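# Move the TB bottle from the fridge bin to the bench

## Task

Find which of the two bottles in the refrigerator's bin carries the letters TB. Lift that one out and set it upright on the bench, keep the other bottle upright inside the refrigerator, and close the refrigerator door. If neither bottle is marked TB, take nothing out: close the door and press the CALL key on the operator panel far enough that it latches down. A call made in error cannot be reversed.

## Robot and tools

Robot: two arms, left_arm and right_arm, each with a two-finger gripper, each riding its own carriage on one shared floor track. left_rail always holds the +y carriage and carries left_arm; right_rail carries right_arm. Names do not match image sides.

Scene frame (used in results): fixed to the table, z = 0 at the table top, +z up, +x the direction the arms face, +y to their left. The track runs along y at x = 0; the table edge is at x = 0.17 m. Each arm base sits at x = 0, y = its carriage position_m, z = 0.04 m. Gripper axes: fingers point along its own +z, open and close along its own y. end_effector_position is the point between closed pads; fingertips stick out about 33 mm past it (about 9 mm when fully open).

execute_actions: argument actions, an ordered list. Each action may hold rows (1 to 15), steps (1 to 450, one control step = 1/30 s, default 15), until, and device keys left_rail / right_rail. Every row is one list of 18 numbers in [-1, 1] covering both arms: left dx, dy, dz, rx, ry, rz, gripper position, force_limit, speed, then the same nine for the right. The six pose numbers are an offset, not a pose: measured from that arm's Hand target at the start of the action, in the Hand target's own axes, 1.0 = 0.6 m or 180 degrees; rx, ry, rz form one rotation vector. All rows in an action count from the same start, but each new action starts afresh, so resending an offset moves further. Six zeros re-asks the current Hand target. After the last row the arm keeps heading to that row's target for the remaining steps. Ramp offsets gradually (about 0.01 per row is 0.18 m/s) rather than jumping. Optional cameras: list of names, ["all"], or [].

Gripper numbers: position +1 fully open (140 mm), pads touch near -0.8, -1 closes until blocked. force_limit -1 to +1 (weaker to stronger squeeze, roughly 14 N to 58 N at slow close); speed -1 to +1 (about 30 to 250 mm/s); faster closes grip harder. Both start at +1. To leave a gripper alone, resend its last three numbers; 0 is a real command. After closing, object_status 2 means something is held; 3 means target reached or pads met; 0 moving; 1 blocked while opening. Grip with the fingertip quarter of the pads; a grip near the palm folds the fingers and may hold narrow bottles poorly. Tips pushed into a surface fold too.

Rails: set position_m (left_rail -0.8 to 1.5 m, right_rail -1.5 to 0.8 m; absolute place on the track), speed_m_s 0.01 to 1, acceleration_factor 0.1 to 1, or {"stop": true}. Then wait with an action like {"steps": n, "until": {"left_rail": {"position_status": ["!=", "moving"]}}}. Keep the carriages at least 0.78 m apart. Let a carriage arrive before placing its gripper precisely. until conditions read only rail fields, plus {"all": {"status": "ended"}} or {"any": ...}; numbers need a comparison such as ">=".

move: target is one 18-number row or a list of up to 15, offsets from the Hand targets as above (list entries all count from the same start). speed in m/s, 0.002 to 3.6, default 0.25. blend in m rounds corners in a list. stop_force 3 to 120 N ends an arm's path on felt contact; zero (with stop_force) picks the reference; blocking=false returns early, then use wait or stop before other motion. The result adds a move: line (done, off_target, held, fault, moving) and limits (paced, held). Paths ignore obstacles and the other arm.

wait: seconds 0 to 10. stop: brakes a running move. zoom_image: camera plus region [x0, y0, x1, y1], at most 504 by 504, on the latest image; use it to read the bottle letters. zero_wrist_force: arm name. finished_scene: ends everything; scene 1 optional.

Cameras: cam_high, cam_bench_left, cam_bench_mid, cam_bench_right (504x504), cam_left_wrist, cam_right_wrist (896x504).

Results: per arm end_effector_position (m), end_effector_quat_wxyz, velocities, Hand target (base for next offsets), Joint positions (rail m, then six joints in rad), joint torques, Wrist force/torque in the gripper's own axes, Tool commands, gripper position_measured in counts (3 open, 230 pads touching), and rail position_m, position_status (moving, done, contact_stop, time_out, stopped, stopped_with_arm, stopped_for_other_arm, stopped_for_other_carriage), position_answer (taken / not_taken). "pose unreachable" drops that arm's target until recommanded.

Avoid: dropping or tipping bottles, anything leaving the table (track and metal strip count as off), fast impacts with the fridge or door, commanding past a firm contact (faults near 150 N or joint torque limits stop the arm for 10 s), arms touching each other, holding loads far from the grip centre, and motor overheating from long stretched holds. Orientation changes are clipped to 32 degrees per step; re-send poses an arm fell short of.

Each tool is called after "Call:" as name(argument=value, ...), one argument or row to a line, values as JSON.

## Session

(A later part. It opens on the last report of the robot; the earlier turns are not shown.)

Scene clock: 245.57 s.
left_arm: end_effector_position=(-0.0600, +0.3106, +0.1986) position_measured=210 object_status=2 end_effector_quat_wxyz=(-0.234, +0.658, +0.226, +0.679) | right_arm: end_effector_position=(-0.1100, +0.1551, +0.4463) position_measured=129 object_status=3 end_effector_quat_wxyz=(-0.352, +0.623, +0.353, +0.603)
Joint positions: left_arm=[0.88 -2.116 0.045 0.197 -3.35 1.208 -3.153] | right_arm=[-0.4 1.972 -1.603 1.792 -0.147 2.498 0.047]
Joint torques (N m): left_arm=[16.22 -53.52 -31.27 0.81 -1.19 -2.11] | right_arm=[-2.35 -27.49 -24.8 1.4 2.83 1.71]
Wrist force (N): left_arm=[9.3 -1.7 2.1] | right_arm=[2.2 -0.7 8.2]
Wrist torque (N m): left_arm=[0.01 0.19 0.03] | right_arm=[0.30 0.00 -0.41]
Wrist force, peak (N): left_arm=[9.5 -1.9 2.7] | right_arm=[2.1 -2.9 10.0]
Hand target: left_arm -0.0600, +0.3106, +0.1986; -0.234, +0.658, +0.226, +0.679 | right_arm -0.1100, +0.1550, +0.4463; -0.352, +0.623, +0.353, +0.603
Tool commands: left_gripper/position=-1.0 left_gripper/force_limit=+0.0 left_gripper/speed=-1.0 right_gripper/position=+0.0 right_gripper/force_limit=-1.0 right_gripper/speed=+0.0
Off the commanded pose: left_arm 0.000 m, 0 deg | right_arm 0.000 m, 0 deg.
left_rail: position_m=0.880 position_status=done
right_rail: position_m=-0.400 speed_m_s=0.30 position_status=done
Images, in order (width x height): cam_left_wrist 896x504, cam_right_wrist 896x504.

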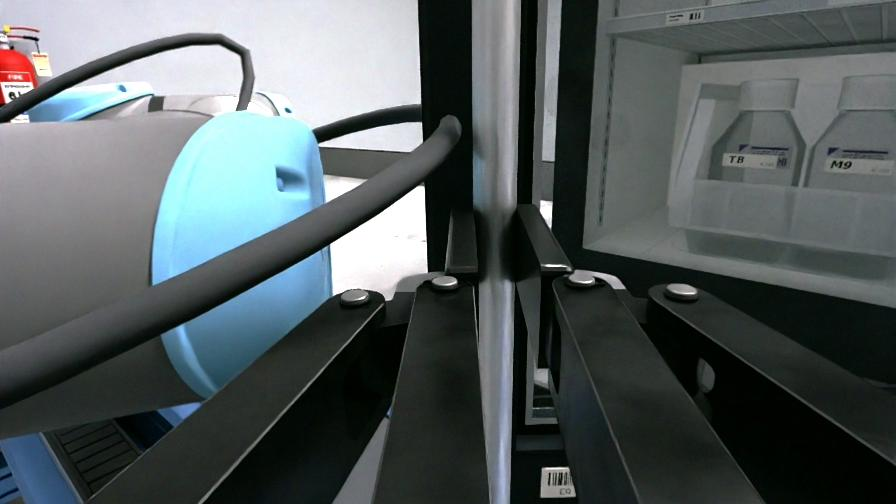

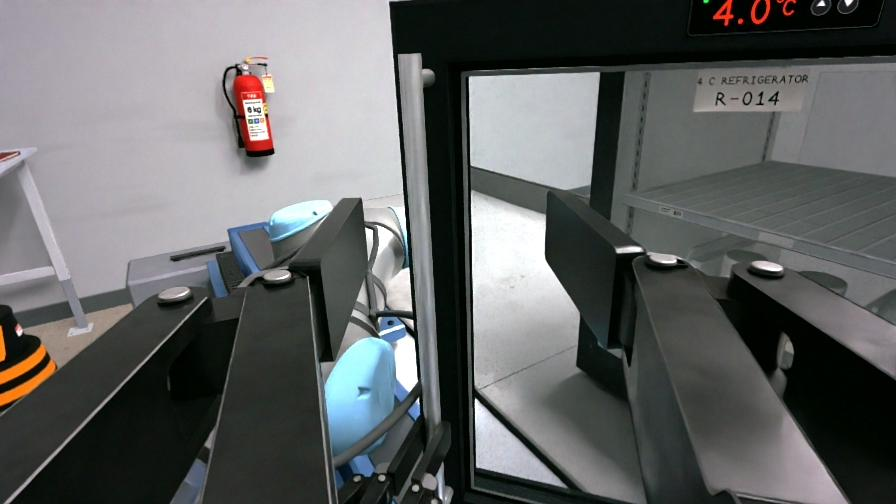

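Call:
move(
  target=[0,0,0,0,0,0,-1,0,-1,0,-0.043,0.18,0,0,0,0.0,-1,0],
  speed=0.12,
  cameras=["cam_right_wrist"],
)

Scene clock: 252.10 s.
left_arm: end_effector_position=(-0.0600, +0.3106, +0.1986) position_measured=210 object_status=2 end_effector_quat_wxyz=(-0.234, +0.658, +0.226, +0.679) | right_arm: end_effector_position=(-0.0781, +0.2613, +0.4439) position_measured=129 object_status=3 end_effector_quat_wxyz=(-0.352, +0.623, +0.353, +0.603)
Joint positions: left_arm=[0.88 -2.116 0.045 0.197 -3.35 1.208 -3.153] | right_arm=[-0.4 1.813 -1.441 1.627 -0.151 2.339 0.038]
Joint torques (N m): left_arm=[15.96 -53.16 -29.53 0.74 -0.15 -1.85] | right_arm=[-8.28 -22.4 -32.68 1.21 -2.34 -1.4]
Wrist force (N): left_arm=[9.2 -1.8 2.0] | right_arm=[1.9 -0.8 8.6]
Wrist torque (N m): left_arm=[-0.03 0.21 0.03] | right_arm=[0.28 0.08 -0.40]
Wrist force, peak (N): left_arm=[9.4 -2.2 2.6] | right_arm=[1.9 -1.2 9.2]
Hand target: left_arm -0.0600, +0.3106, +0.1986; -0.234, +0.658, +0.226, +0.679 | right_arm -0.0781, +0.2614, +0.4439; -0.352, +0.623, +0.353, +0.603
Off the commanded pose: left_arm 0.000 m, 0 deg | right_arm 0.000 m, 0 deg.
left_rail: position_m=0.880 position_status=done
right_rail: position_m=-0.400 speed_m_s=0.30 position_status=done
move: done
Images, in order (width x height): cam_right_wrist 896x504.

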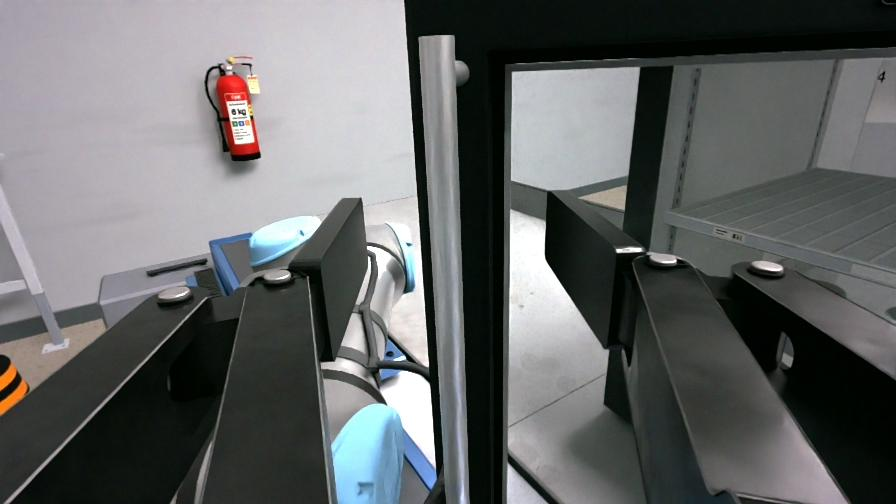

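Call:
move(
  target=[0,0,0,0,0,0,-1,0,-1,0,-0.005,0.083,0,0,0,0.0,-1,0],
  speed=0.08,
  stop_force=8,
)

Call:
execute_actions(
  actions=[
    {"rows":[[0,0,0,0,0,0,-1,0,-1,0,0,0,0,0,0,-1,0,-1]],"steps":120},
  ],
  cameras=["cam_right_wrist"],
)

Scene clock: 257.60 s.
left_arm: end_effector_position=(-0.0600, +0.3106, +0.1986) position_measured=210 object_status=2 end_effector_quat_wxyz=(-0.234, +0.658, +0.226, +0.679) | right_arm: end_effector_position=(-0.0557, +0.3059, +0.4427) position_measured=129 object_status=3 end_effector_quat_wxyz=(-0.352, +0.623, +0.353, +0.603)
Joint positions: left_arm=[0.88 -2.116 0.045 0.197 -3.35 1.208 -3.153] | right_arm=[-0.4 1.744 -1.371 1.548 -0.144 2.27 0.034]
Joint torques (N m): left_arm=[15.01 -53.42 -32.05 0.68 0.67 -1.21] | right_arm=[-9.39 -25.05 -32.37 1.43 -2.35 -1.66]
Wrist force (N): left_arm=[9.1 -1.8 2.4] | right_arm=[1.9 -0.8 8.4]
Wrist torque (N m): left_arm=[-0.03 0.24 0.03] | right_arm=[0.27 0.08 -0.42]
Wrist force, peak (N): left_arm=[9.4 -2.3 2.5] | right_arm=[2.0 -0.6 9.0]
Hand target: left_arm -0.0600, +0.3106, +0.1986; -0.234, +0.658, +0.226, +0.679 | right_arm -0.0557, +0.3059, +0.4427; -0.352, +0.623, +0.353, +0.603
Off the commanded pose: left_arm 0.000 m, 0 deg | right_arm 0.000 m, 0 deg.
left_rail: position_m=0.880 position_status=done
right_rail: position_m=-0.400 speed_m_s=0.30 position_status=done
move: done

Scene clock: 261.80 s.
left_arm: end_effector_position=(-0.0600, +0.3106, +0.1986) position_measured=210 object_status=2 end_effector_quat_wxyz=(-0.234, +0.658, +0.226, +0.679) | right_arm: end_effector_position=(-0.0557, +0.3059, +0.4427) position_measured=210 object_status=2 end_effector_quat_wxyz=(-0.352, +0.623, +0.353, +0.603)
Joint positions: left_arm=[0.88 -2.116 0.045 0.197 -3.35 1.208 -3.153] | right_arm=[-0.4 1.744 -1.371 1.548 -0.144 2.27 0.034]
Joint torques (N m): left_arm=[-6.74 -54.32 -30.48 0.72 1.06 -0.96] | right_arm=[6.33 -26.03 -30.24 -4.78 -2.22 1.64]
Wrist force (N): left_arm=[8.8 -1.8 7.2] | right_arm=[5.6 4.9 2.0]
Wrist torque (N m): left_arm=[-0.04 0.19 0.03] | right_arm=[0.06 0.00 -0.89]
Wrist force, peak (N): left_arm=[8.9 -1.9 8.0] | right_arm=[1.9 -0.6 8.6]
Hand target: left_arm -0.0600, +0.3106, +0.1986; -0.234, +0.658, +0.226, +0.679 | right_arm -0.0557, +0.3059, +0.4427; -0.352, +0.623, +0.353, +0.603
Off the commanded pose: left_arm 0.000 m, 0 deg | right_arm 0.000 m, 0 deg.
left_rail: position_m=0.880 position_status=done
right_rail: position_m=-0.400 speed_m_s=0.30 position_status=done
Images, in order (width x height): cam_right_wrist 896x504.

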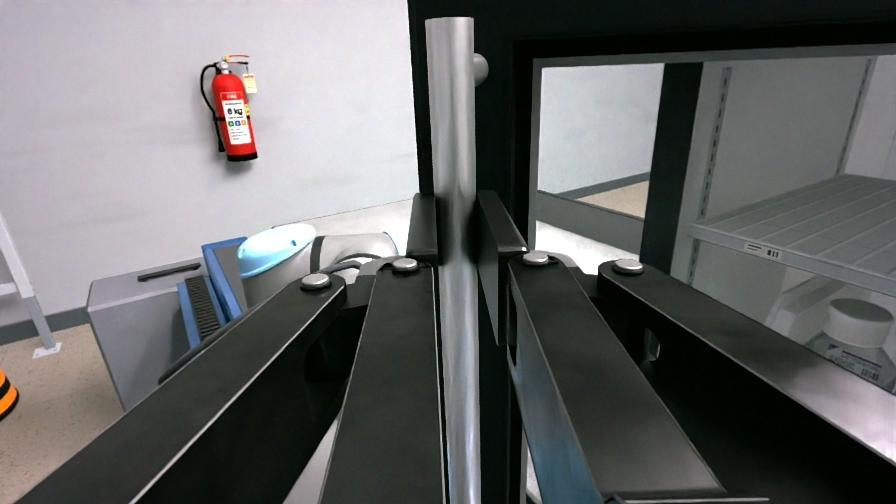

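Call:
execute_actions(
  actions=[
    {"rows":[[0,0,0,0,0,0,0,-1,-1,0,0,0,0,0,0,-1,0,-1]],"steps":80},
  ],
)

Call:
move(
  target=[
    [0,0,-0.1,0,0,0,0.0,-1,-1,0,0,0,0,0,0,-1,0,-1],
    [0,-0.208,-0.07,0,0,0,0.0,-1,-1,0,0,0,0,0,0,-1,0,-1],
  ],
  speed=0.15,
  blend=[0.01,0],
  cameras=["cam_right_wrist","cam_bench_left"],
)

Scene clock: 270.80 s.
left_arm: end_effector_position=(-0.0600, +0.3106, +0.1986) position_measured=129 object_status=3 end_effector_quat_wxyz=(-0.234, +0.658, +0.226, +0.679) | right_arm: end_effector_position=(-0.0557, +0.3059, +0.4427) position_measured=210 object_status=2 end_effector_quat_wxyz=(-0.352, +0.623, +0.353, +0.603)
Joint positions: left_arm=[0.88 -2.116 0.045 0.197 -3.35 1.208 -3.153] | right_arm=[-0.4 1.744 -1.371 1.548 -0.144 2.27 0.034]
Joint torques (N m): left_arm=[3.1 -73.48 -30.13 3.99 1.83 -0.19] | right_arm=[4.36 -26.36 -19.93 -4.08 -2.29 1.48]
Wrist force (N): left_arm=[1.3 0.1 2.9] | right_arm=[4.6 4.9 7.1]
Wrist torque (N m): left_arm=[0.23 -0.16 -0.21] | right_arm=[0.13 0.00 -0.89]
Wrist force, peak (N): left_arm=[9.4 -1.2 9.5] | right_arm=[4.7 4.7 7.3]
Hand target: left_arm -0.0600, +0.3106, +0.1986; -0.234, +0.658, +0.226, +0.679 | right_arm -0.0557, +0.3059, +0.4427; -0.352, +0.623, +0.353, +0.603
Off the commanded pose: left_arm 0.000 m, 0 deg | right_arm 0.000 m, 0 deg.
left_rail: position_m=0.880 position_status=done
right_rail: position_m=-0.400 speed_m_s=0.30 position_status=done

Scene clock: 272.50 s.
left_arm: end_effector_position=(-0.1435, +0.3363, +0.1969) position_measured=129 object_status=3 end_effector_quat_wxyz=(-0.220, +0.656, +0.206, +0.692) | right_arm: end_effector_position=(-0.0557, +0.3059, +0.4427) position_measured=210 object_status=2 end_effector_quat_wxyz=(-0.352, +0.623, +0.353, +0.603)
Joint positions: left_arm=[0.88 -2.237 0.131 0.04 -3.255 1.278 -3.155] | right_arm=[-0.4 1.744 -1.371 1.548 -0.144 2.27 0.034]
Joint torques (N m): left_arm=[14.56 -56.41 -32.12 4.55 -2.02 -2.21] | right_arm=[3.8 -25.76 -19.17 -3.47 -2.16 1.46]
Wrist force (N): left_arm=[0.7 0.5 2.8] | right_arm=[4.3 4.9 7.3]
Wrist torque (N m): left_arm=[0.31 -0.04 -0.23] | right_arm=[0.12 0.04 -0.89]
Wrist force, peak (N): left_arm=[1.3 1.2 4.0] | right_arm=[4.5 4.9 7.4]
Hand target: left_arm -0.1435, +0.3361, +0.1969; -0.220, +0.656, +0.206, +0.692 (not the last commanded pose) | right_arm -0.0557, +0.3059, +0.4427; -0.352, +0.623, +0.353, +0.603
Off the commanded pose: left_arm 0.054 m, 3 deg | right_arm 0.000 m, 0 deg.
left_rail: position_m=0.880 position_status=done
right_rail: position_m=-0.400 speed_m_s=0.30 position_status=done
elbow stopped short (left arm): the move would have taken joint 4 (elbow) straighter than the controller allows.
move: held (left_arm; a check stopped the path); path passed 1 of 2 targets; limits=held
pose unreachable (left arm): on one or more control steps of this call, first in action 0 (counted from 0), this arm could not follow its commanded pose, so it was not sent that pose on those steps. It may still have moved: this result reports where it is.
cause: moving toward the commanded pose would bring two parts of the arm too close to each other (its gripper and another part of the arm, with joints 4 (elbow) to 7 (wrist 3) between them, 14 mm apart when it was first held).
Images, in order (width x height): cam_bench_left 504x504, cam_right_wrist 896x504.

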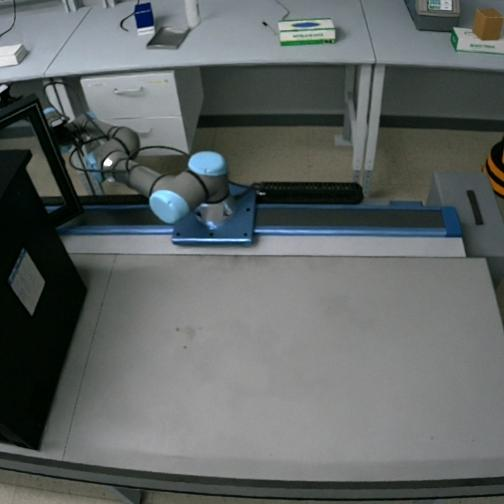

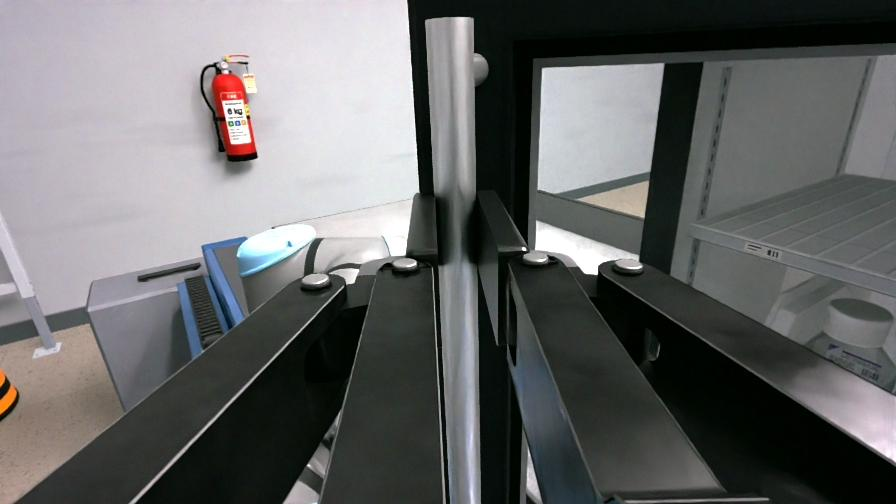

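Call:
execute_actions(
  actions=[
    {"left_rail":{"position_m":1.25,"speed_m_s":0.3},"steps":200,"until":{"left_rail":{"position_status":["!=","moving"]}}},
  ],
  cameras=["cam_left_wrist","cam_right_wrist"],
)

Scene clock: 278.57 s.
left_arm: end_effector_position=(-0.1435, +0.7062, +0.1969) position_measured=129 object_status=3 end_effector_quat_wxyz=(-0.220, +0.656, +0.206, +0.692) | right_arm: end_effector_position=(-0.0557, +0.3059, +0.4427) position_measured=210 object_status=2 end_effector_quat_wxyz=(-0.352, +0.623, +0.353, +0.603)
Joint positions: left_arm=[1.25 -2.237 0.133 0.036 -3.253 1.278 -3.155] | right_arm=[-0.4 1.744 -1.371 1.548 -0.144 2.27 0.034]
Joint torques (N m): left_arm=[-0.28 -56.73 -32.16 4.53 1.73 -1.9] | right_arm=[-0.21 -26.14 -17.99 -0.78 -2.25 1.45]
Wrist force (N): left_arm=[0.9 0.7 2.9] | right_arm=[4.7 4.9 7.0]
Wrist torque (N m): left_arm=[0.35 -0.07 -0.23] | right_arm=[0.12 -0.02 -0.89]
Wrist force, peak (N): left_arm=[0.7 -1.2 4.2] | right_arm=[4.6 4.8 7.4]
Hand target: left_arm -0.1435, +0.7061, +0.1969; -0.220, +0.656, +0.206, +0.692 (not the last commanded pose) | right_arm -0.0557, +0.3059, +0.4427; -0.352, +0.623, +0.353, +0.603
Tool commands: left_gripper/position=+0.0 left_gripper/force_limit=-1.0 left_gripper/speed=-1.0 right_gripper/position=-1.0 right_gripper/force_limit=+0.0 right_gripper/speed=-1.0
Off the commanded pose: left_arm 0.054 m, 3 deg | right_arm 0.000 m, 0 deg.
left_rail: position_m=1.250 speed_m_s=0.30 position_status=done
right_rail: position_m=-0.400 speed_m_s=0.30 position_status=done
Images, in order (width x height): cam_left_wrist 896x504, cam_right_wrist 896x504.

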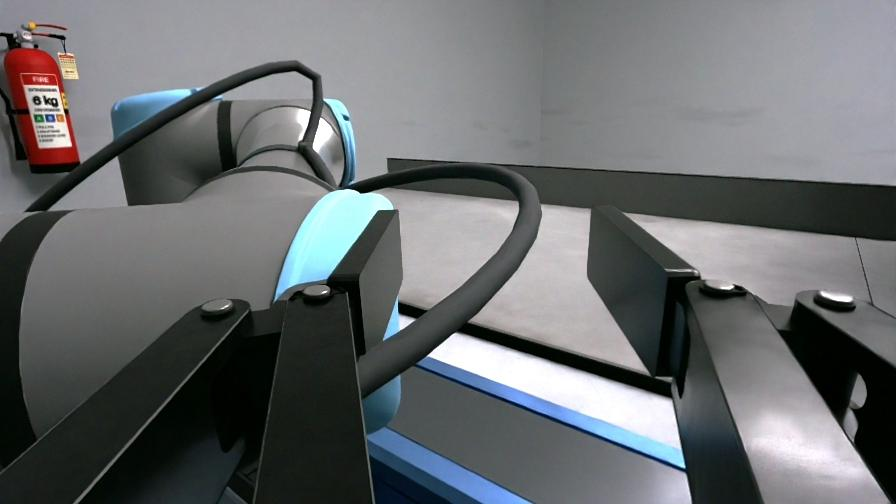

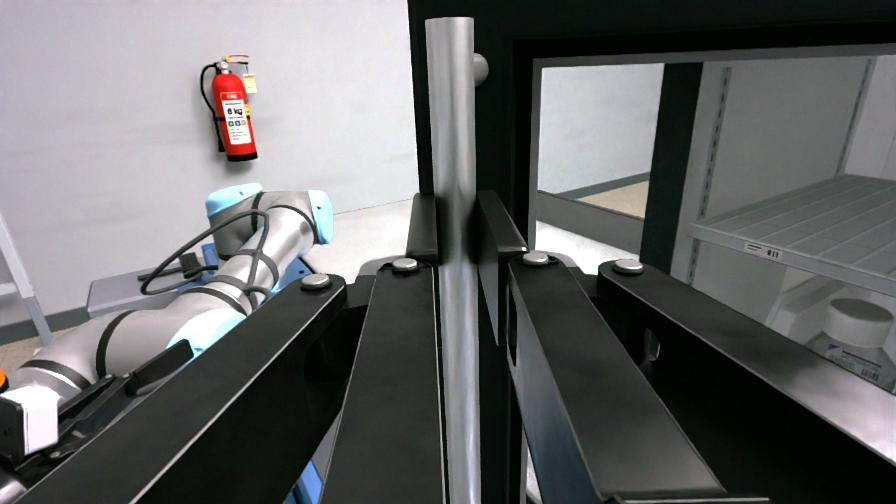

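Call:
move(
  target=[
    [0,0,0,0,0,0,0,-1,-1,0,-0.0207,-0.1687,0.05,0,0,-1,0,-1],
    [0,0,0,0,0,0,0,-1,-1,0,-0.0077,-0.3388,0.1,0,0,-1,0,-1],
    [0,0,0,0,0,0,0,-1,-1,0,0.0297,-0.4768,0.139,0,0,-1,0,-1],
  ],
  speed=0.08,
  blend=[0.02,0.02,0],
  cameras=["cam_right_wrist","cam_bench_left","cam_bench_mid"],
)

Scene clock: 298.50 s.
left_arm: end_effector_position=(-0.1435, +0.7061, +0.1969) position_measured=129 object_status=3 end_effector_quat_wxyz=(-0.220, +0.656, +0.206, +0.692) | right_arm: end_effector_position=(-0.1622, +0.0515, +0.4487) position_measured=210 object_status=2 end_effector_quat_wxyz=(-0.459, +0.549, +0.456, +0.529)
Joint positions: left_arm=[1.25 -2.237 0.133 0.035 -3.252 1.278 -3.155] | right_arm=[-0.4 2 -1.978 2.076 -0.077 2.163 0.033]
Joint torques (N m): left_arm=[14.24 -57.13 -32.59 4.32 1.7 2.44] | right_arm=[9.54 -13.99 -40.92 -6.21 0.9 0.04]
Wrist force (N): left_arm=[0.9 0.3 2.8] | right_arm=[-32.4 10.7 10.1]
Wrist torque (N m): left_arm=[0.27 -0.07 -0.22] | right_arm=[0.20 -0.05 -0.87]
Wrist force, peak (N): left_arm=[0.9 0.7 3.3] | right_arm=[-44.2 45.3 11.5]
Hand target: left_arm -0.1435, +0.7061, +0.1969; -0.220, +0.656, +0.206, +0.692 | right_arm -0.1622, +0.0515, +0.4487; -0.459, +0.549, +0.456, +0.529 (not the last commanded pose)
Tool commands: left_gripper/position=+0.0 left_gripper/force_limit=-1.0 left_gripper/speed=-1.0 right_gripper/position=-1.0 right_gripper/force_limit=+0.003922 right_gripper/speed=-1.0
Off the commanded pose: left_arm 0.000 m, 0 deg | right_arm 0.022 m, 4 deg.
TORQUE FAULT: the external load on joint 6 (wrist 2) of the right arm reached its load limit, and that arm stopped for 10 seconds. A torque fault puts only its own arm into a fault stop. That arm's remaining commands of this call were not run. Before the stop ended, the hold on joint 6 (wrist 2) of that arm was turned back by 0.5 degrees, the way its load pushed it. That arm's target is now where it stood when the stop ended, not its last command. That arm keeps its grip as last carried out and accepts commands again: back off and push less far. That arm stops again whenever a joint's load reaches its limit.
left_rail: position_m=1.250 speed_m_s=0.30 position_status=done
right_rail: position_m=-0.400 speed_m_s=0.30 position_status=done
move: fault (right_arm)
Images, in order (width x height): cam_bench_left 504x504, cam_bench_mid 504x504, cam_right_wrist 896x504.

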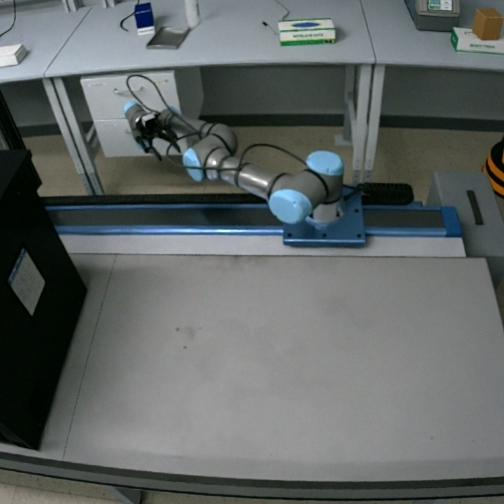

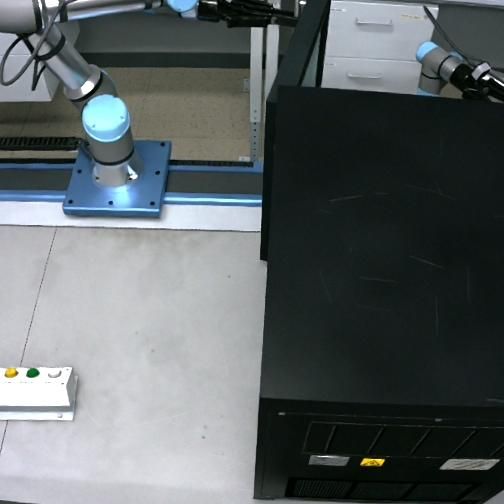

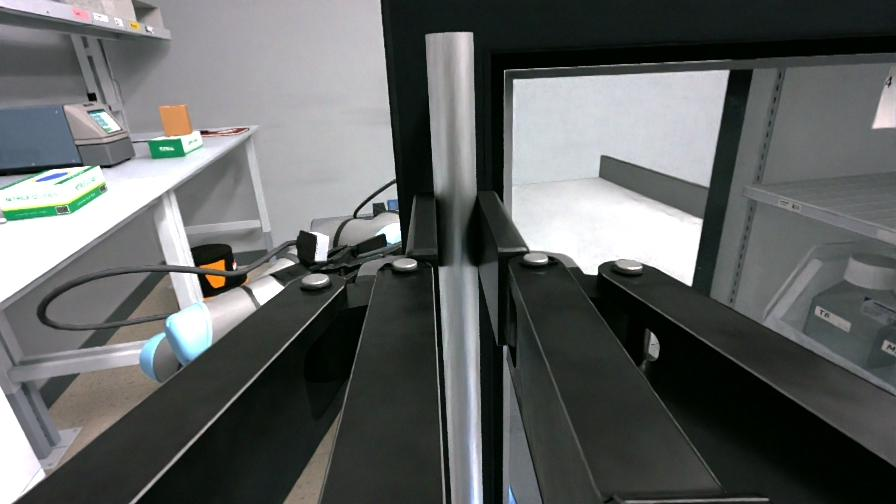

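Call:
move(
  target=[0,0,0,0,0,0,0,-1,-1,-0.01,0.005,0,0,0,0,-1,0,-1],
  speed=0.03,
  cameras=["cam_left_wrist","cam_bench_left","cam_bench_mid","cam_bench_right"],
)

Scene clock: 314.37 s.
left_arm: end_effector_position=(-0.1435, +0.7061, +0.1969) position_measured=129 object_status=3 end_effector_quat_wxyz=(-0.220, +0.656, +0.206, +0.692) | right_arm: end_effector_position=(-0.1594, +0.0509, +0.4428) position_measured=210 object_status=2 end_effector_quat_wxyz=(-0.459, +0.549, +0.456, +0.529)
Joint positions: left_arm=[1.25 -2.237 0.133 0.035 -3.252 1.278 -3.155] | right_arm=[-0.4 1.989 -1.984 2.095 -0.089 2.152 0.032]
Joint torques (N m): left_arm=[13.29 -56 -31.99 4.44 1.75 2.35] | right_arm=[-10.14 -10.05 -10.54 -2.47 -2.21 -1.75]
Wrist force (N): left_arm=[0.9 0.4 2.7] | right_arm=[13.6 -2.2 7.3]
Wrist torque (N m): left_arm=[0.28 -0.08 -0.22] | right_arm=[0.06 -0.44 -0.86]
Wrist force, peak (N): left_arm=[0.9 0.4 3.4] | right_arm=[-33.1 10.6 10.6]
Hand target: left_arm -0.1435, +0.7061, +0.1969; -0.220, +0.656, +0.206, +0.692 | right_arm -0.1593, +0.0509, +0.4427; -0.459, +0.549, +0.456, +0.529
Off the commanded pose: left_arm 0.000 m, 0 deg | right_arm 0.000 m, 0 deg.
left_rail: position_m=1.250 speed_m_s=0.30 position_status=done
right_rail: position_m=-0.400 speed_m_s=0.30 position_status=done
move: done
Images, in order (width x height): cam_bench_left 504x504, cam_bench_mid 504x504, cam_bench_right 504x504, cam_left_wrist 896x504.

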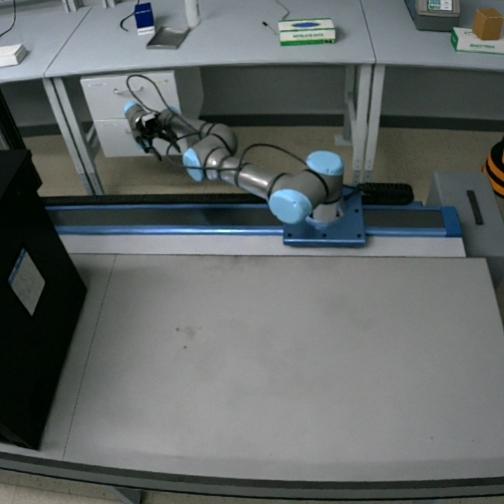

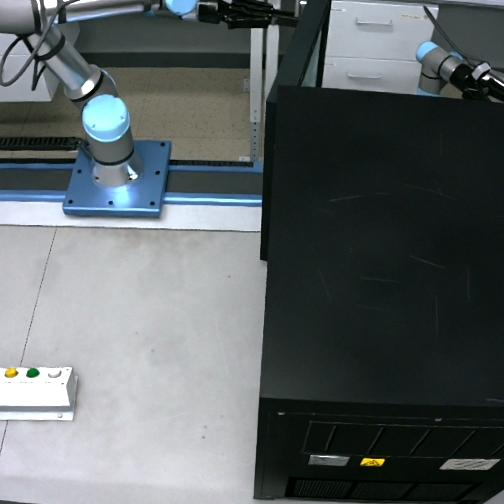

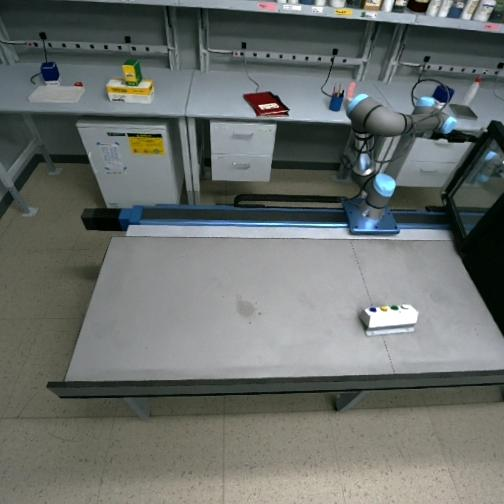

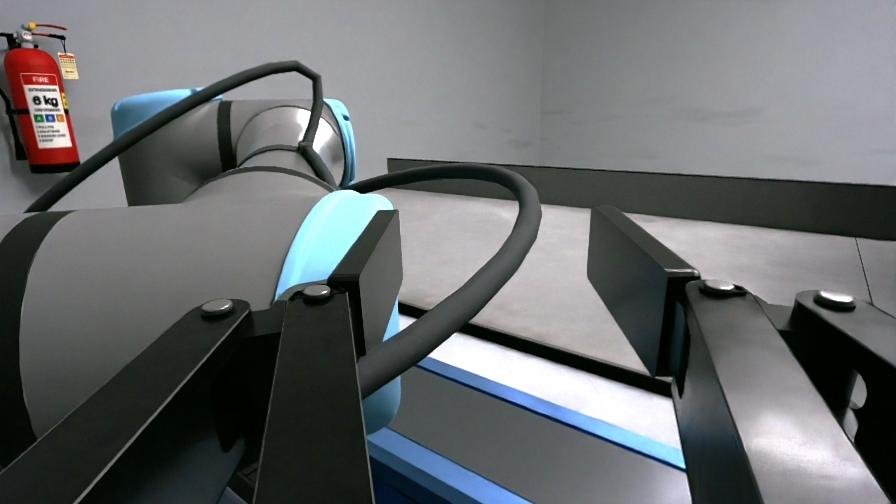

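Call:
move(
  target=[0.255,0.168,0.068,-0.195,-0.0165,0,0,-1,-1,0,0,0,0,0,0,-1,0,-1],
  speed=0.2,
)

Call:
execute_actions(
  actions=[
    {"left_rail":{"position_m":0.9},"steps":150,"until":{"left_rail":{"position_status":["!=","moving"]}}},
  ],
  cameras=["cam_left_wrist","cam_bench_mid"],
)

Scene clock: 325.27 s.
left_arm: end_effector_position=(-0.0589, +0.6418, +0.3515) position_measured=129 object_status=3 end_effector_quat_wxyz=(-0.006, +0.709, -0.007, +0.705) end_effector_velocity=(+0.000, +0.000, +0.002) end_effector_angular_velocity=(-0.001, +0.001, -0.003) | right_arm: end_effector_position=(-0.1593, +0.0509, +0.4427) position_measured=210 object_status=2 end_effector_quat_wxyz=(-0.459, +0.549, +0.456, +0.529)
Joint positions: left_arm=[1.25 -2.306 -0.587 1.077 -3.639 0.734 -3.117] | right_arm=[-0.4 1.989 -1.984 2.096 -0.089 2.152 0.032]
Joint velocities: left_arm=[0 -0.001 -0.005 0.004 -0.001 -0.003 0] | right_arm=[within noise]
Joint torques (N m): left_arm=[-10.08 -65.05 -5.53 -0.08 -2.21 2.71] | right_arm=[-9.17 -9.24 -10.49 -2.49 -1.98 -1.84]
Wrist force (N): left_arm=[0.6 0.4 2.8] | right_arm=[13.7 -2.2 7.3]
Wrist torque (N m): left_arm=[0.30 -0.01 -0.18] | right_arm=[0.05 -0.47 -0.87]
Wrist force, peak (N): left_arm=[1.8 0.1 3.5] | right_arm=[13.9 -2.4 7.3]
Hand target: left_arm -0.0589, +0.6417, +0.3516; -0.006, +0.709, -0.007, +0.705 | right_arm -0.1593, +0.0509, +0.4427; -0.459, +0.549, +0.456, +0.529
Off the commanded pose: left_arm 0.000 m, 0 deg | right_arm 0.000 m, 0 deg.
left_rail: position_m=1.250 speed_m_s=0.30 position_status=done
right_rail: position_m=-0.400 speed_m_s=0.30 position_status=done
move: done

Scene clock: 327.00 s.
left_arm: end_effector_position=(-0.0589, +0.2917, +0.3516) position_measured=129 object_status=3 end_effector_quat_wxyz=(-0.006, +0.709, -0.007, +0.705) | right_arm: end_effector_position=(-0.1593, +0.0509, +0.4427) position_measured=210 object_status=2 end_effector_quat_wxyz=(-0.459, +0.549, +0.456, +0.529)
Joint positions: left_arm=[0.9 -2.306 -0.587 1.077 -3.639 0.734 -3.117] | right_arm=[-0.4 1.989 -1.984 2.096 -0.089 2.152 0.032]
Joint torques (N m): left_arm=[6.63 -63.5 -6.93 1.15 0.29 2.62] | right_arm=[-9.93 -9.46 -9.9 -2.53 -2.14 -1.86]
Wrist force (N): left_arm=[1.0 0.6 2.9] | right_arm=[13.8 -2.0 7.2]
Wrist torque (N m): left_arm=[0.33 -0.09 -0.17] | right_arm=[0.09 -0.49 -0.87]
Wrist force, peak (N): left_arm=[1.0 2.6 3.1] | right_arm=[13.8 -2.2 7.6]
Hand target: left_arm -0.0589, +0.2917, +0.3516; -0.006, +0.709, -0.007, +0.705 | right_arm -0.1593, +0.0509, +0.4427; -0.459, +0.549, +0.456, +0.529
Tool commands: left_gripper/position=+0.0 left_gripper/force_limit=-1.0 left_gripper/speed=-1.0 right_gripper/position=-1.0 right_gripper/force_limit=+0.0 right_gripper/speed=-1.0
Off the commanded pose: left_arm 0.000 m, 0 deg | right_arm 0.000 m, 0 deg.
left_rail: position_m=0.900 speed_m_s=0.30 position_status=done
right_rail: position_m=-0.400 speed_m_s=0.30 position_status=done
Images, in order (width x height): cam_bench_mid 504x504, cam_left_wrist 896x504.

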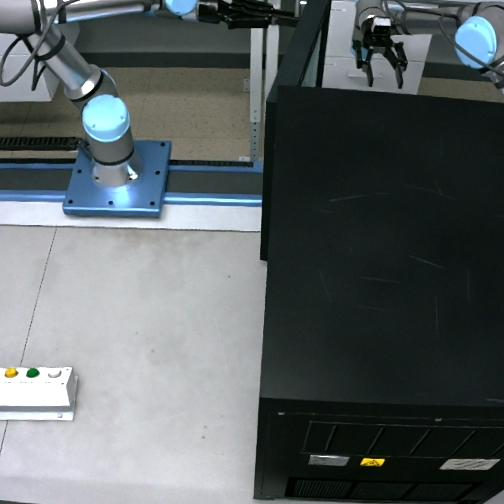

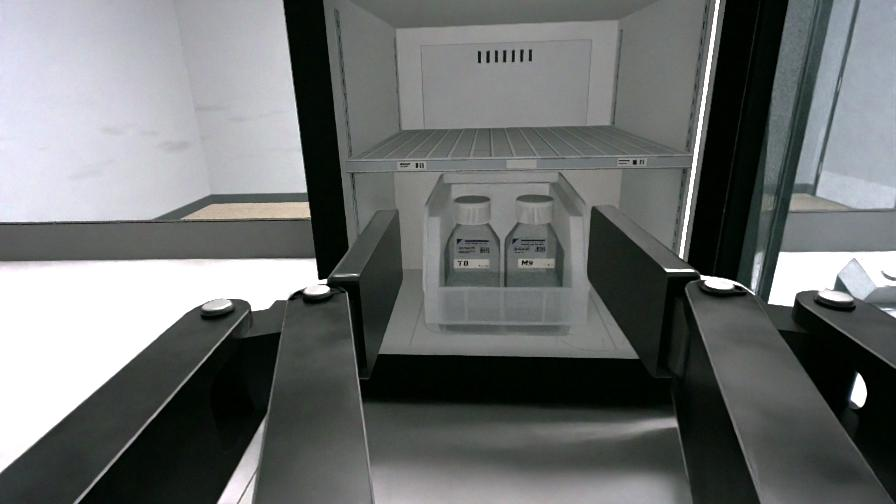

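Call:
move(
  target=[-0.117,0,0.3,0,0,0,0,-1,-1,0,0,0,0,0,0,-1,0,-1],
  speed=0.15,
  cameras=["cam_left_wrist"],
)

Scene clock: 346.07 s.
left_arm: end_effector_position=(+0.1206, +0.2929, +0.2805) position_measured=129 object_status=3 end_effector_quat_wxyz=(-0.006, +0.709, -0.007, +0.705) | right_arm: end_effector_position=(-0.1593, +0.0509, +0.4427) position_measured=210 object_status=2 end_effector_quat_wxyz=(-0.459, +0.549, +0.456, +0.529)
Joint positions: left_arm=[0.9 -2.086 -0.638 1.408 -3.923 0.514 -3.113] | right_arm=[-0.4 1.989 -1.984 2.096 -0.089 2.152 0.032]
Joint torques (N m): left_arm=[14.23 -43.98 -1.25 -0.51 -2.26 2.83] | right_arm=[-8.84 -9.72 -10.55 -2.5 -2 -1.88]
Wrist force (N): left_arm=[0.7 0.6 3.3] | right_arm=[13.5 -2.0 7.1]
Wrist torque (N m): left_arm=[0.34 -0.03 -0.21] | right_arm=[0.10 -0.43 -0.87]
Wrist force, peak (N): left_arm=[0.1 0.3 4.9] | right_arm=[13.9 -2.2 7.4]
Hand target: left_arm +0.1207, +0.2929, +0.2805; -0.006, +0.709, -0.007, +0.705 | right_arm -0.1593, +0.0509, +0.4427; -0.459, +0.549, +0.456, +0.529
Off the commanded pose: left_arm 0.000 m, 0 deg | right_arm 0.000 m, 0 deg.
left_rail: position_m=0.900 speed_m_s=0.30 position_status=done
right_rail: position_m=-0.400 speed_m_s=0.30 position_status=done
move: done
Images, in order (width x height): cam_left_wrist 896x504.

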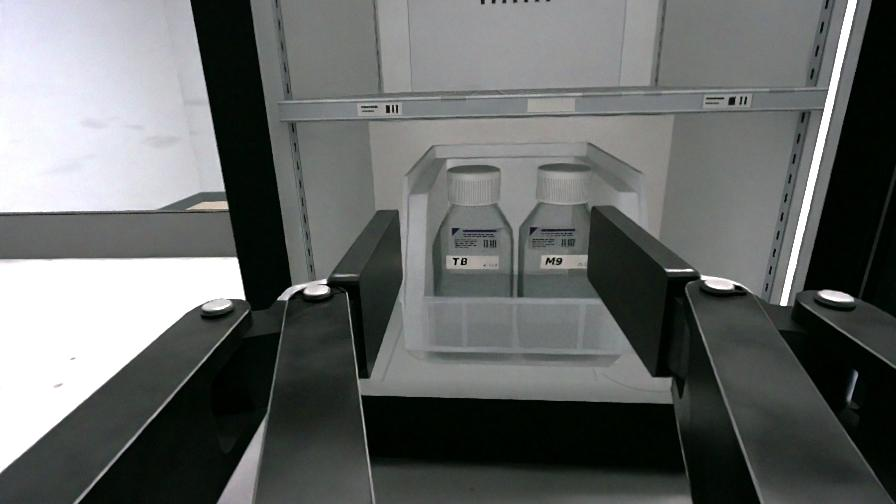

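Call:
move(
  target=[-0.1667,0,0,0,0,0,0,-1,-1,0,0,0,0,0,0,-1,0,-1],
  speed=0.15,
  cameras=["cam_left_wrist"],
)

Call:
zoom_image(
  camera="cam_left_wrist",
  region=[350, 0, 700, 350],
)

Scene clock: 360.17 s.
left_arm: end_effector_position=(+0.1202, +0.2948, +0.1806) position_measured=129 object_status=3 end_effector_quat_wxyz=(-0.006, +0.709, -0.007, +0.705) | right_arm: end_effector_position=(-0.1593, +0.0509, +0.4427) position_measured=210 object_status=2 end_effector_quat_wxyz=(-0.459, +0.549, +0.456, +0.529)
Joint positions: left_arm=[0.9 -2.088 -0.462 1.372 -4.062 0.516 -3.113] | right_arm=[-0.4 1.989 -1.984 2.096 -0.089 2.152 0.032]
Joint torques (N m): left_arm=[-9.68 -45.32 -25.71 -0.43 1.98 2.62] | right_arm=[-8.37 -8.87 -10.98 -2.25 -1.71 -1.91]
Wrist force (N): left_arm=[0.9 0.7 3.3] | right_arm=[13.5 -2.2 7.4]
Wrist torque (N m): left_arm=[0.33 -0.06 -0.20] | right_arm=[0.05 -0.43 -0.86]
Wrist force, peak (N): left_arm=[1.9 0.4 3.6] | right_arm=[13.9 -2.2 7.4]
Hand target: left_arm +0.1202, +0.2948, +0.1805; -0.006, +0.709, -0.007, +0.705 | right_arm -0.1593, +0.0509, +0.4427; -0.459, +0.549, +0.456, +0.529
Off the commanded pose: left_arm 0.000 m, 0 deg | right_arm 0.000 m, 0 deg.
left_rail: position_m=0.900 speed_m_s=0.30 position_status=done
right_rail: position_m=-0.400 speed_m_s=0.30 position_status=done
move: done
Images, in order (width x height): cam_left_wrist 896x504.

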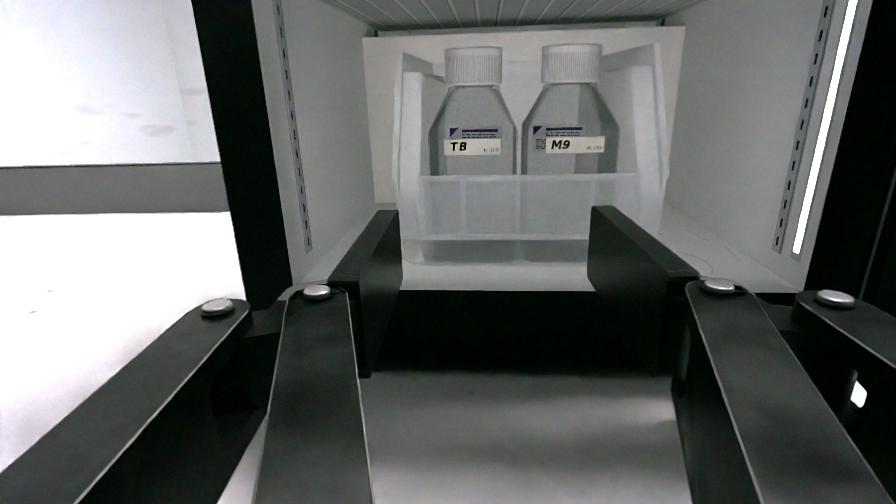

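Scaled by 1.440 from the camera's 896x504 image, which has a finer 1280x720 frame.

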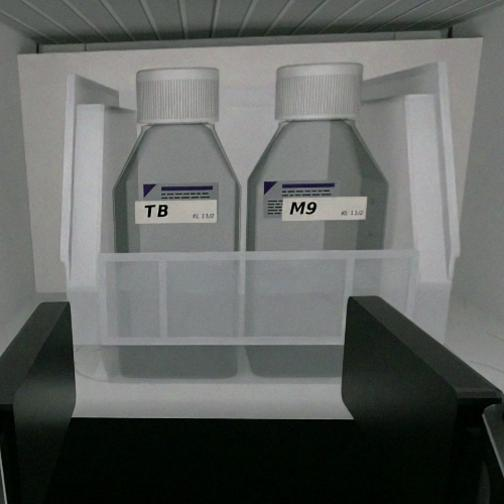

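Call:
move(
  target=[0.1275,-0.0128,0.133,0,-0.0667,0,0,-1,-1,0,0,0,0,0,0,-1,0,-1],
  speed=0.15,
  cameras=["cam_left_wrist"],
)

Scene clock: 390.73 s.
left_arm: end_effector_position=(+0.2004, +0.3009, +0.2566) position_measured=129 object_status=3 end_effector_quat_wxyz=(-0.007, +0.779, -0.006, +0.627) | right_arm: end_effector_position=(-0.1593, +0.0509, +0.4427) position_measured=210 object_status=2 end_effector_quat_wxyz=(-0.459, +0.549, +0.456, +0.529)
Joint positions: left_arm=[0.9 -1.962 -0.684 1.327 -4.3 0.447 -2.649] | right_arm=[-0.4 1.989 -1.984 2.096 -0.089 2.152 0.032]
Joint torques (N m): left_arm=[13.79 -58.82 -27.15 0.37 1.67 3] | right_arm=[-8.33 -9.08 -11.52 -2.23 -1.43 -1.95]
Wrist force (N): left_arm=[1.2 0.4 2.5] | right_arm=[13.7 -2.2 7.2]
Wrist torque (N m): left_arm=[0.27 -0.11 -0.19] | right_arm=[0.04 -0.47 -0.86]
Wrist force, peak (N): left_arm=[2.1 0.6 4.0] | right_arm=[13.9 -2.2 7.5]
Hand target: left_arm +0.2004, +0.3009, +0.2567; -0.007, +0.779, -0.006, +0.627 | right_arm -0.1593, +0.0509, +0.4427; -0.459, +0.549, +0.456, +0.529
Off the commanded pose: left_arm 0.000 m, 0 deg | right_arm 0.000 m, 0 deg.
left_rail: position_m=0.900 speed_m_s=0.30 position_status=done
right_rail: position_m=-0.400 speed_m_s=0.30 position_status=done
move: done
Images, in order (width x height): cam_left_wrist 896x504.

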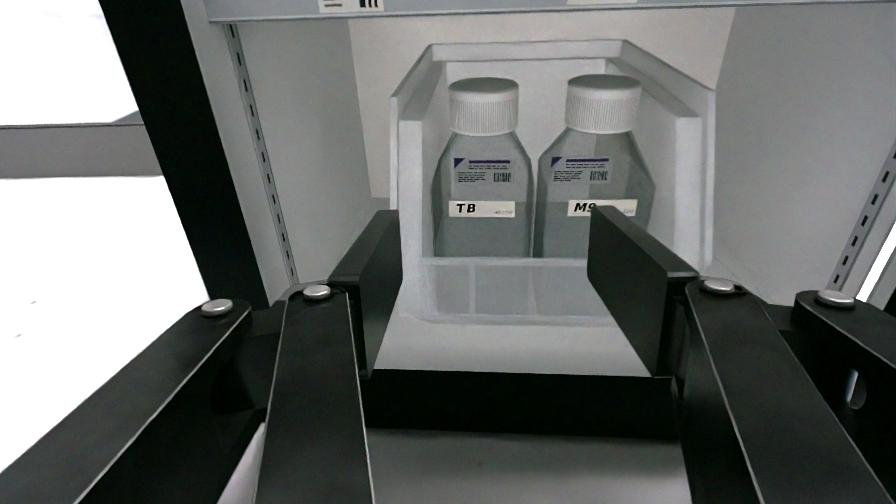

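Call:
move(
  target=[0.05,0,0.228,0,0,0,0,-1,-1,0,0,0,0,0,0,-1,0,-1],
  speed=0.08,
  cameras=["cam_left_wrist"],
)

Scene clock: 397.23 s.
left_arm: end_effector_position=(+0.3404, +0.3007, +0.2568) position_measured=129 object_status=3 end_effector_quat_wxyz=(-0.007, +0.779, -0.006, +0.627) | right_arm: end_effector_position=(-0.1593, +0.0509, +0.4427) position_measured=210 object_status=2 end_effector_quat_wxyz=(-0.459, +0.549, +0.456, +0.529)
Joint positions: left_arm=[0.9 -1.734 -0.675 1.227 -4.615 0.271 -2.217] | right_arm=[-0.4 1.989 -1.984 2.096 -0.089 2.152 0.032]
Joint torques (N m): left_arm=[15.49 -61.55 -28.44 0.93 -4.71 2.4] | right_arm=[-8.26 -9.59 -11.04 -2.11 -1.3 -1.83]
Wrist force (N): left_arm=[1.0 0.8 2.5] | right_arm=[13.7 -2.2 7.2]
Wrist torque (N m): left_arm=[0.36 -0.05 -0.20] | right_arm=[0.05 -0.47 -0.87]
Wrist force, peak (N): left_arm=[1.0 0.6 3.2] | right_arm=[13.9 -2.1 7.4]
Hand target: left_arm +0.3405, +0.3007, +0.2568; -0.007, +0.779, -0.006, +0.627 | right_arm -0.1593, +0.0509, +0.4427; -0.459, +0.549, +0.456, +0.529
Off the commanded pose: left_arm 0.000 m, 0 deg | right_arm 0.000 m, 0 deg.
left_rail: position_m=0.900 speed_m_s=0.30 position_status=done
right_rail: position_m=-0.400 speed_m_s=0.30 position_status=done
move: done
Images, in order (width x height): cam_left_wrist 896x504.

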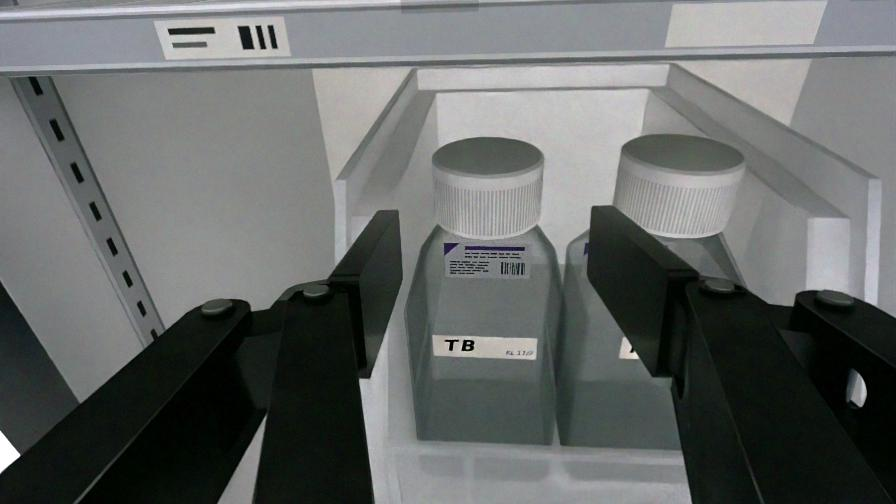

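Call:
move(
  target=[0.0178,-0.0036,0.0813,0,0,0,0,-1,-1,0,0,0,0,0,0,-1,0,-1],
  speed=0.05,
  cameras=["cam_left_wrist"],
)

Scene clock: 402.30 s.
left_arm: end_effector_position=(+0.3904, +0.3028, +0.2569) position_measured=129 object_status=3 end_effector_quat_wxyz=(-0.007, +0.779, -0.006, +0.627) | right_arm: end_effector_position=(-0.1593, +0.0509, +0.4427) position_measured=210 object_status=2 end_effector_quat_wxyz=(-0.459, +0.549, +0.456, +0.529)
Joint positions: left_arm=[0.9 -1.65 -0.669 1.141 -4.824 0.23 -1.92] | right_arm=[-0.4 1.989 -1.984 2.096 -0.089 2.152 0.032]
Joint torques (N m): left_arm=[14.34 -61.52 -28.94 0.75 -5.01 2.76] | right_arm=[-7.55 -9.34 -11.28 -2.16 -1.34 -1.89]
Wrist force (N): left_arm=[0.9 0.7 2.7] | right_arm=[13.7 -2.1 7.4]
Wrist torque (N m): left_arm=[0.34 -0.03 -0.18] | right_arm=[0.07 -0.47 -0.86]
Wrist force, peak (N): left_arm=[1.1 2.4 2.0] | right_arm=[13.8 -2.3 7.5]
Hand target: left_arm +0.3904, +0.3028, +0.2569; -0.007, +0.779, -0.006, +0.627 | right_arm -0.1593, +0.0509, +0.4427; -0.459, +0.549, +0.456, +0.529
Off the commanded pose: left_arm 0.000 m, 0 deg | right_arm 0.000 m, 0 deg.
left_rail: position_m=0.900 speed_m_s=0.30 position_status=done
right_rail: position_m=-0.400 speed_m_s=0.30 position_status=done
move: done
Images, in order (width x height): cam_left_wrist 896x504.

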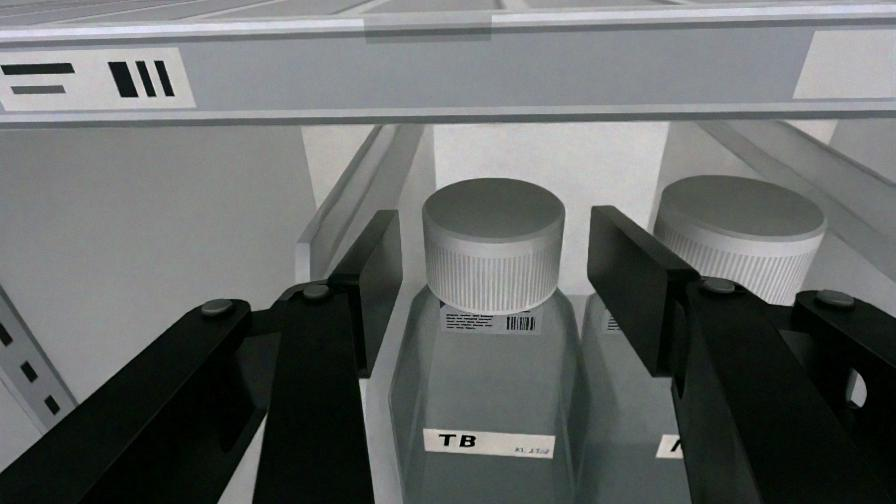

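Call:
move(
  target=[
    [0.0028,-0.002,0.013,0,0,0,0,0,-1,0,0,0,0,0,0,-1,0,-1],
    [0.0028,-0.002,0.013,0,0,0,-1,0,-1,0,0,0,0,0,0,-1,0,-1],
  ],
  speed=0.05,
  cameras=["cam_left_wrist"],
)

Scene clock: 407.67 s.
left_arm: end_effector_position=(+0.3984, +0.3040, +0.2569) position_measured=160 object_status=0 end_effector_quat_wxyz=(-0.007, +0.779, -0.006, +0.627) | right_arm: end_effector_position=(-0.1593, +0.0509, +0.4427) position_measured=210 object_status=2 end_effector_quat_wxyz=(-0.459, +0.549, +0.456, +0.529)
Joint positions: left_arm=[0.9 -1.636 -0.671 1.129 -4.867 0.225 -1.863] | right_arm=[-0.4 1.989 -1.984 2.096 -0.089 2.152 0.032]
Joint torques (N m): left_arm=[12.26 -61.39 -28.38 1.88 -4.4 2.57] | right_arm=[-7.63 -9.22 -11.49 -2.12 -1.13 -1.74]
Wrist force (N): left_arm=[1.2 -0.5 2.1] | right_arm=[13.2 -1.9 7.2]
Wrist torque (N m): left_arm=[0.34 -0.05 -0.15] | right_arm=[0.04 -0.43 -0.87]
Wrist force, peak (N): left_arm=[0.3 3.5 0.9] | right_arm=[13.9 -2.0 7.4]
Hand target: left_arm +0.3984, +0.3040, +0.2569; -0.007, +0.779, -0.006, +0.627 | right_arm -0.1593, +0.0509, +0.4427; -0.459, +0.549, +0.456, +0.529
Off the commanded pose: left_arm 0.000 m, 0 deg | right_arm 0.000 m, 0 deg.
left_rail: position_m=0.900 speed_m_s=0.30 position_status=done
right_rail: position_m=-0.400 speed_m_s=0.30 position_status=done
move: done
Images, in order (width x height): cam_left_wrist 896x504.

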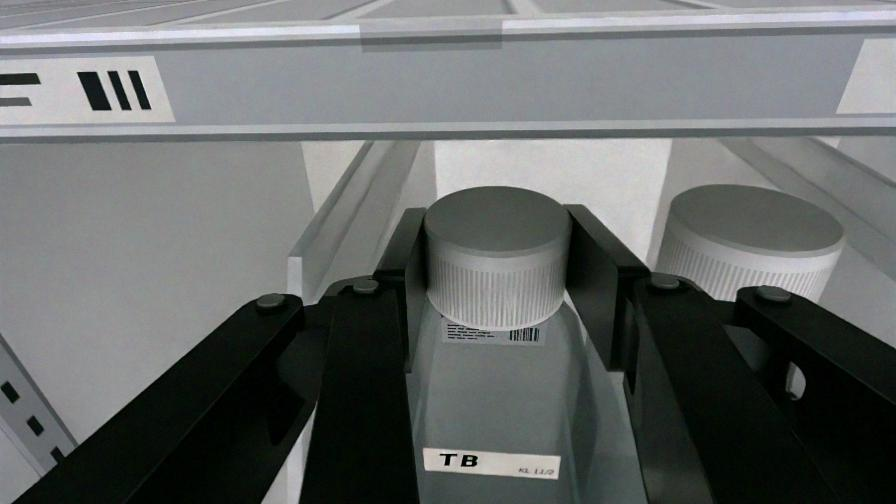

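Call:
move(
  target=[0.0195,-0.004,-0.004,0,0,0,-1,0,-1,0,0,0,0,0,0,-1,0,-1],
  speed=0.04,
  cameras=["cam_left_wrist"],
)

Scene clock: 432.20 s.
left_arm: end_effector_position=(+0.3985, +0.3062, +0.2687) position_measured=160 object_status=2 end_effector_quat_wxyz=(-0.007, +0.779, -0.007, +0.627) | right_arm: end_effector_position=(-0.1593, +0.0509, +0.4427) position_measured=210 object_status=2 end_effector_quat_wxyz=(-0.459, +0.549, +0.456, +0.529)
Joint positions: left_arm=[0.9 -1.636 -0.69 1.132 -4.851 0.225 -1.862] | right_arm=[-0.4 1.989 -1.984 2.096 -0.089 2.152 0.032]
Joint torques (N m): left_arm=[-1.19 -64.07 -5.09 5.63 -5 -2.06] | right_arm=[-9.38 -8.81 -11.65 -2.03 -0.99 -1.45]
Wrist force (N): left_arm=[-2.7 0.6 3.6] | right_arm=[13.4 -2.0 7.3]
Wrist torque (N m): left_arm=[0.32 -0.03 -0.17] | right_arm=[0.04 -0.43 -0.86]
Wrist force, peak (N): left_arm=[-3.9 0.6 3.4] | right_arm=[13.7 -2.0 7.5]
Hand target: left_arm +0.3985, +0.3062, +0.2689; -0.007, +0.779, -0.006, +0.627 | right_arm -0.1593, +0.0509, +0.4427; -0.459, +0.549, +0.456, +0.529
Off the commanded pose: left_arm 0.000 m, 0 deg | right_arm 0.000 m, 0 deg.
left_rail: position_m=0.900 speed_m_s=0.30 position_status=done
right_rail: position_m=-0.400 speed_m_s=0.30 position_status=done
move: done
Images, in order (width x height): cam_left_wrist 896x504.

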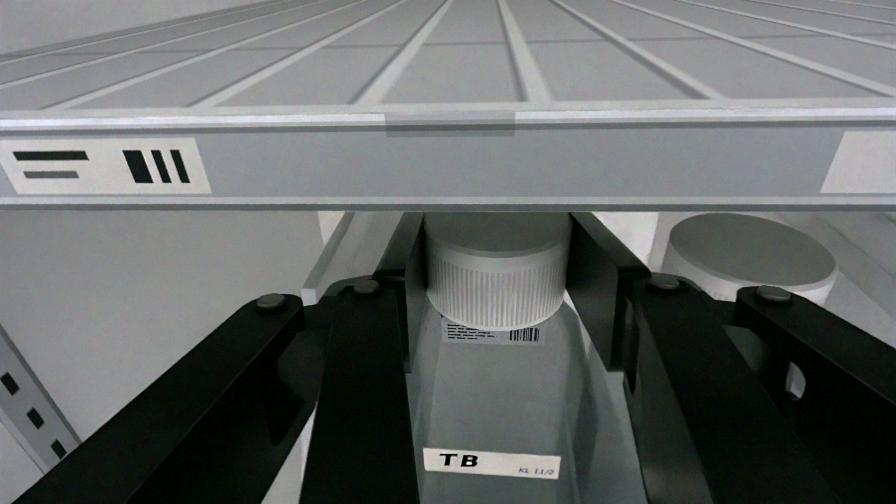

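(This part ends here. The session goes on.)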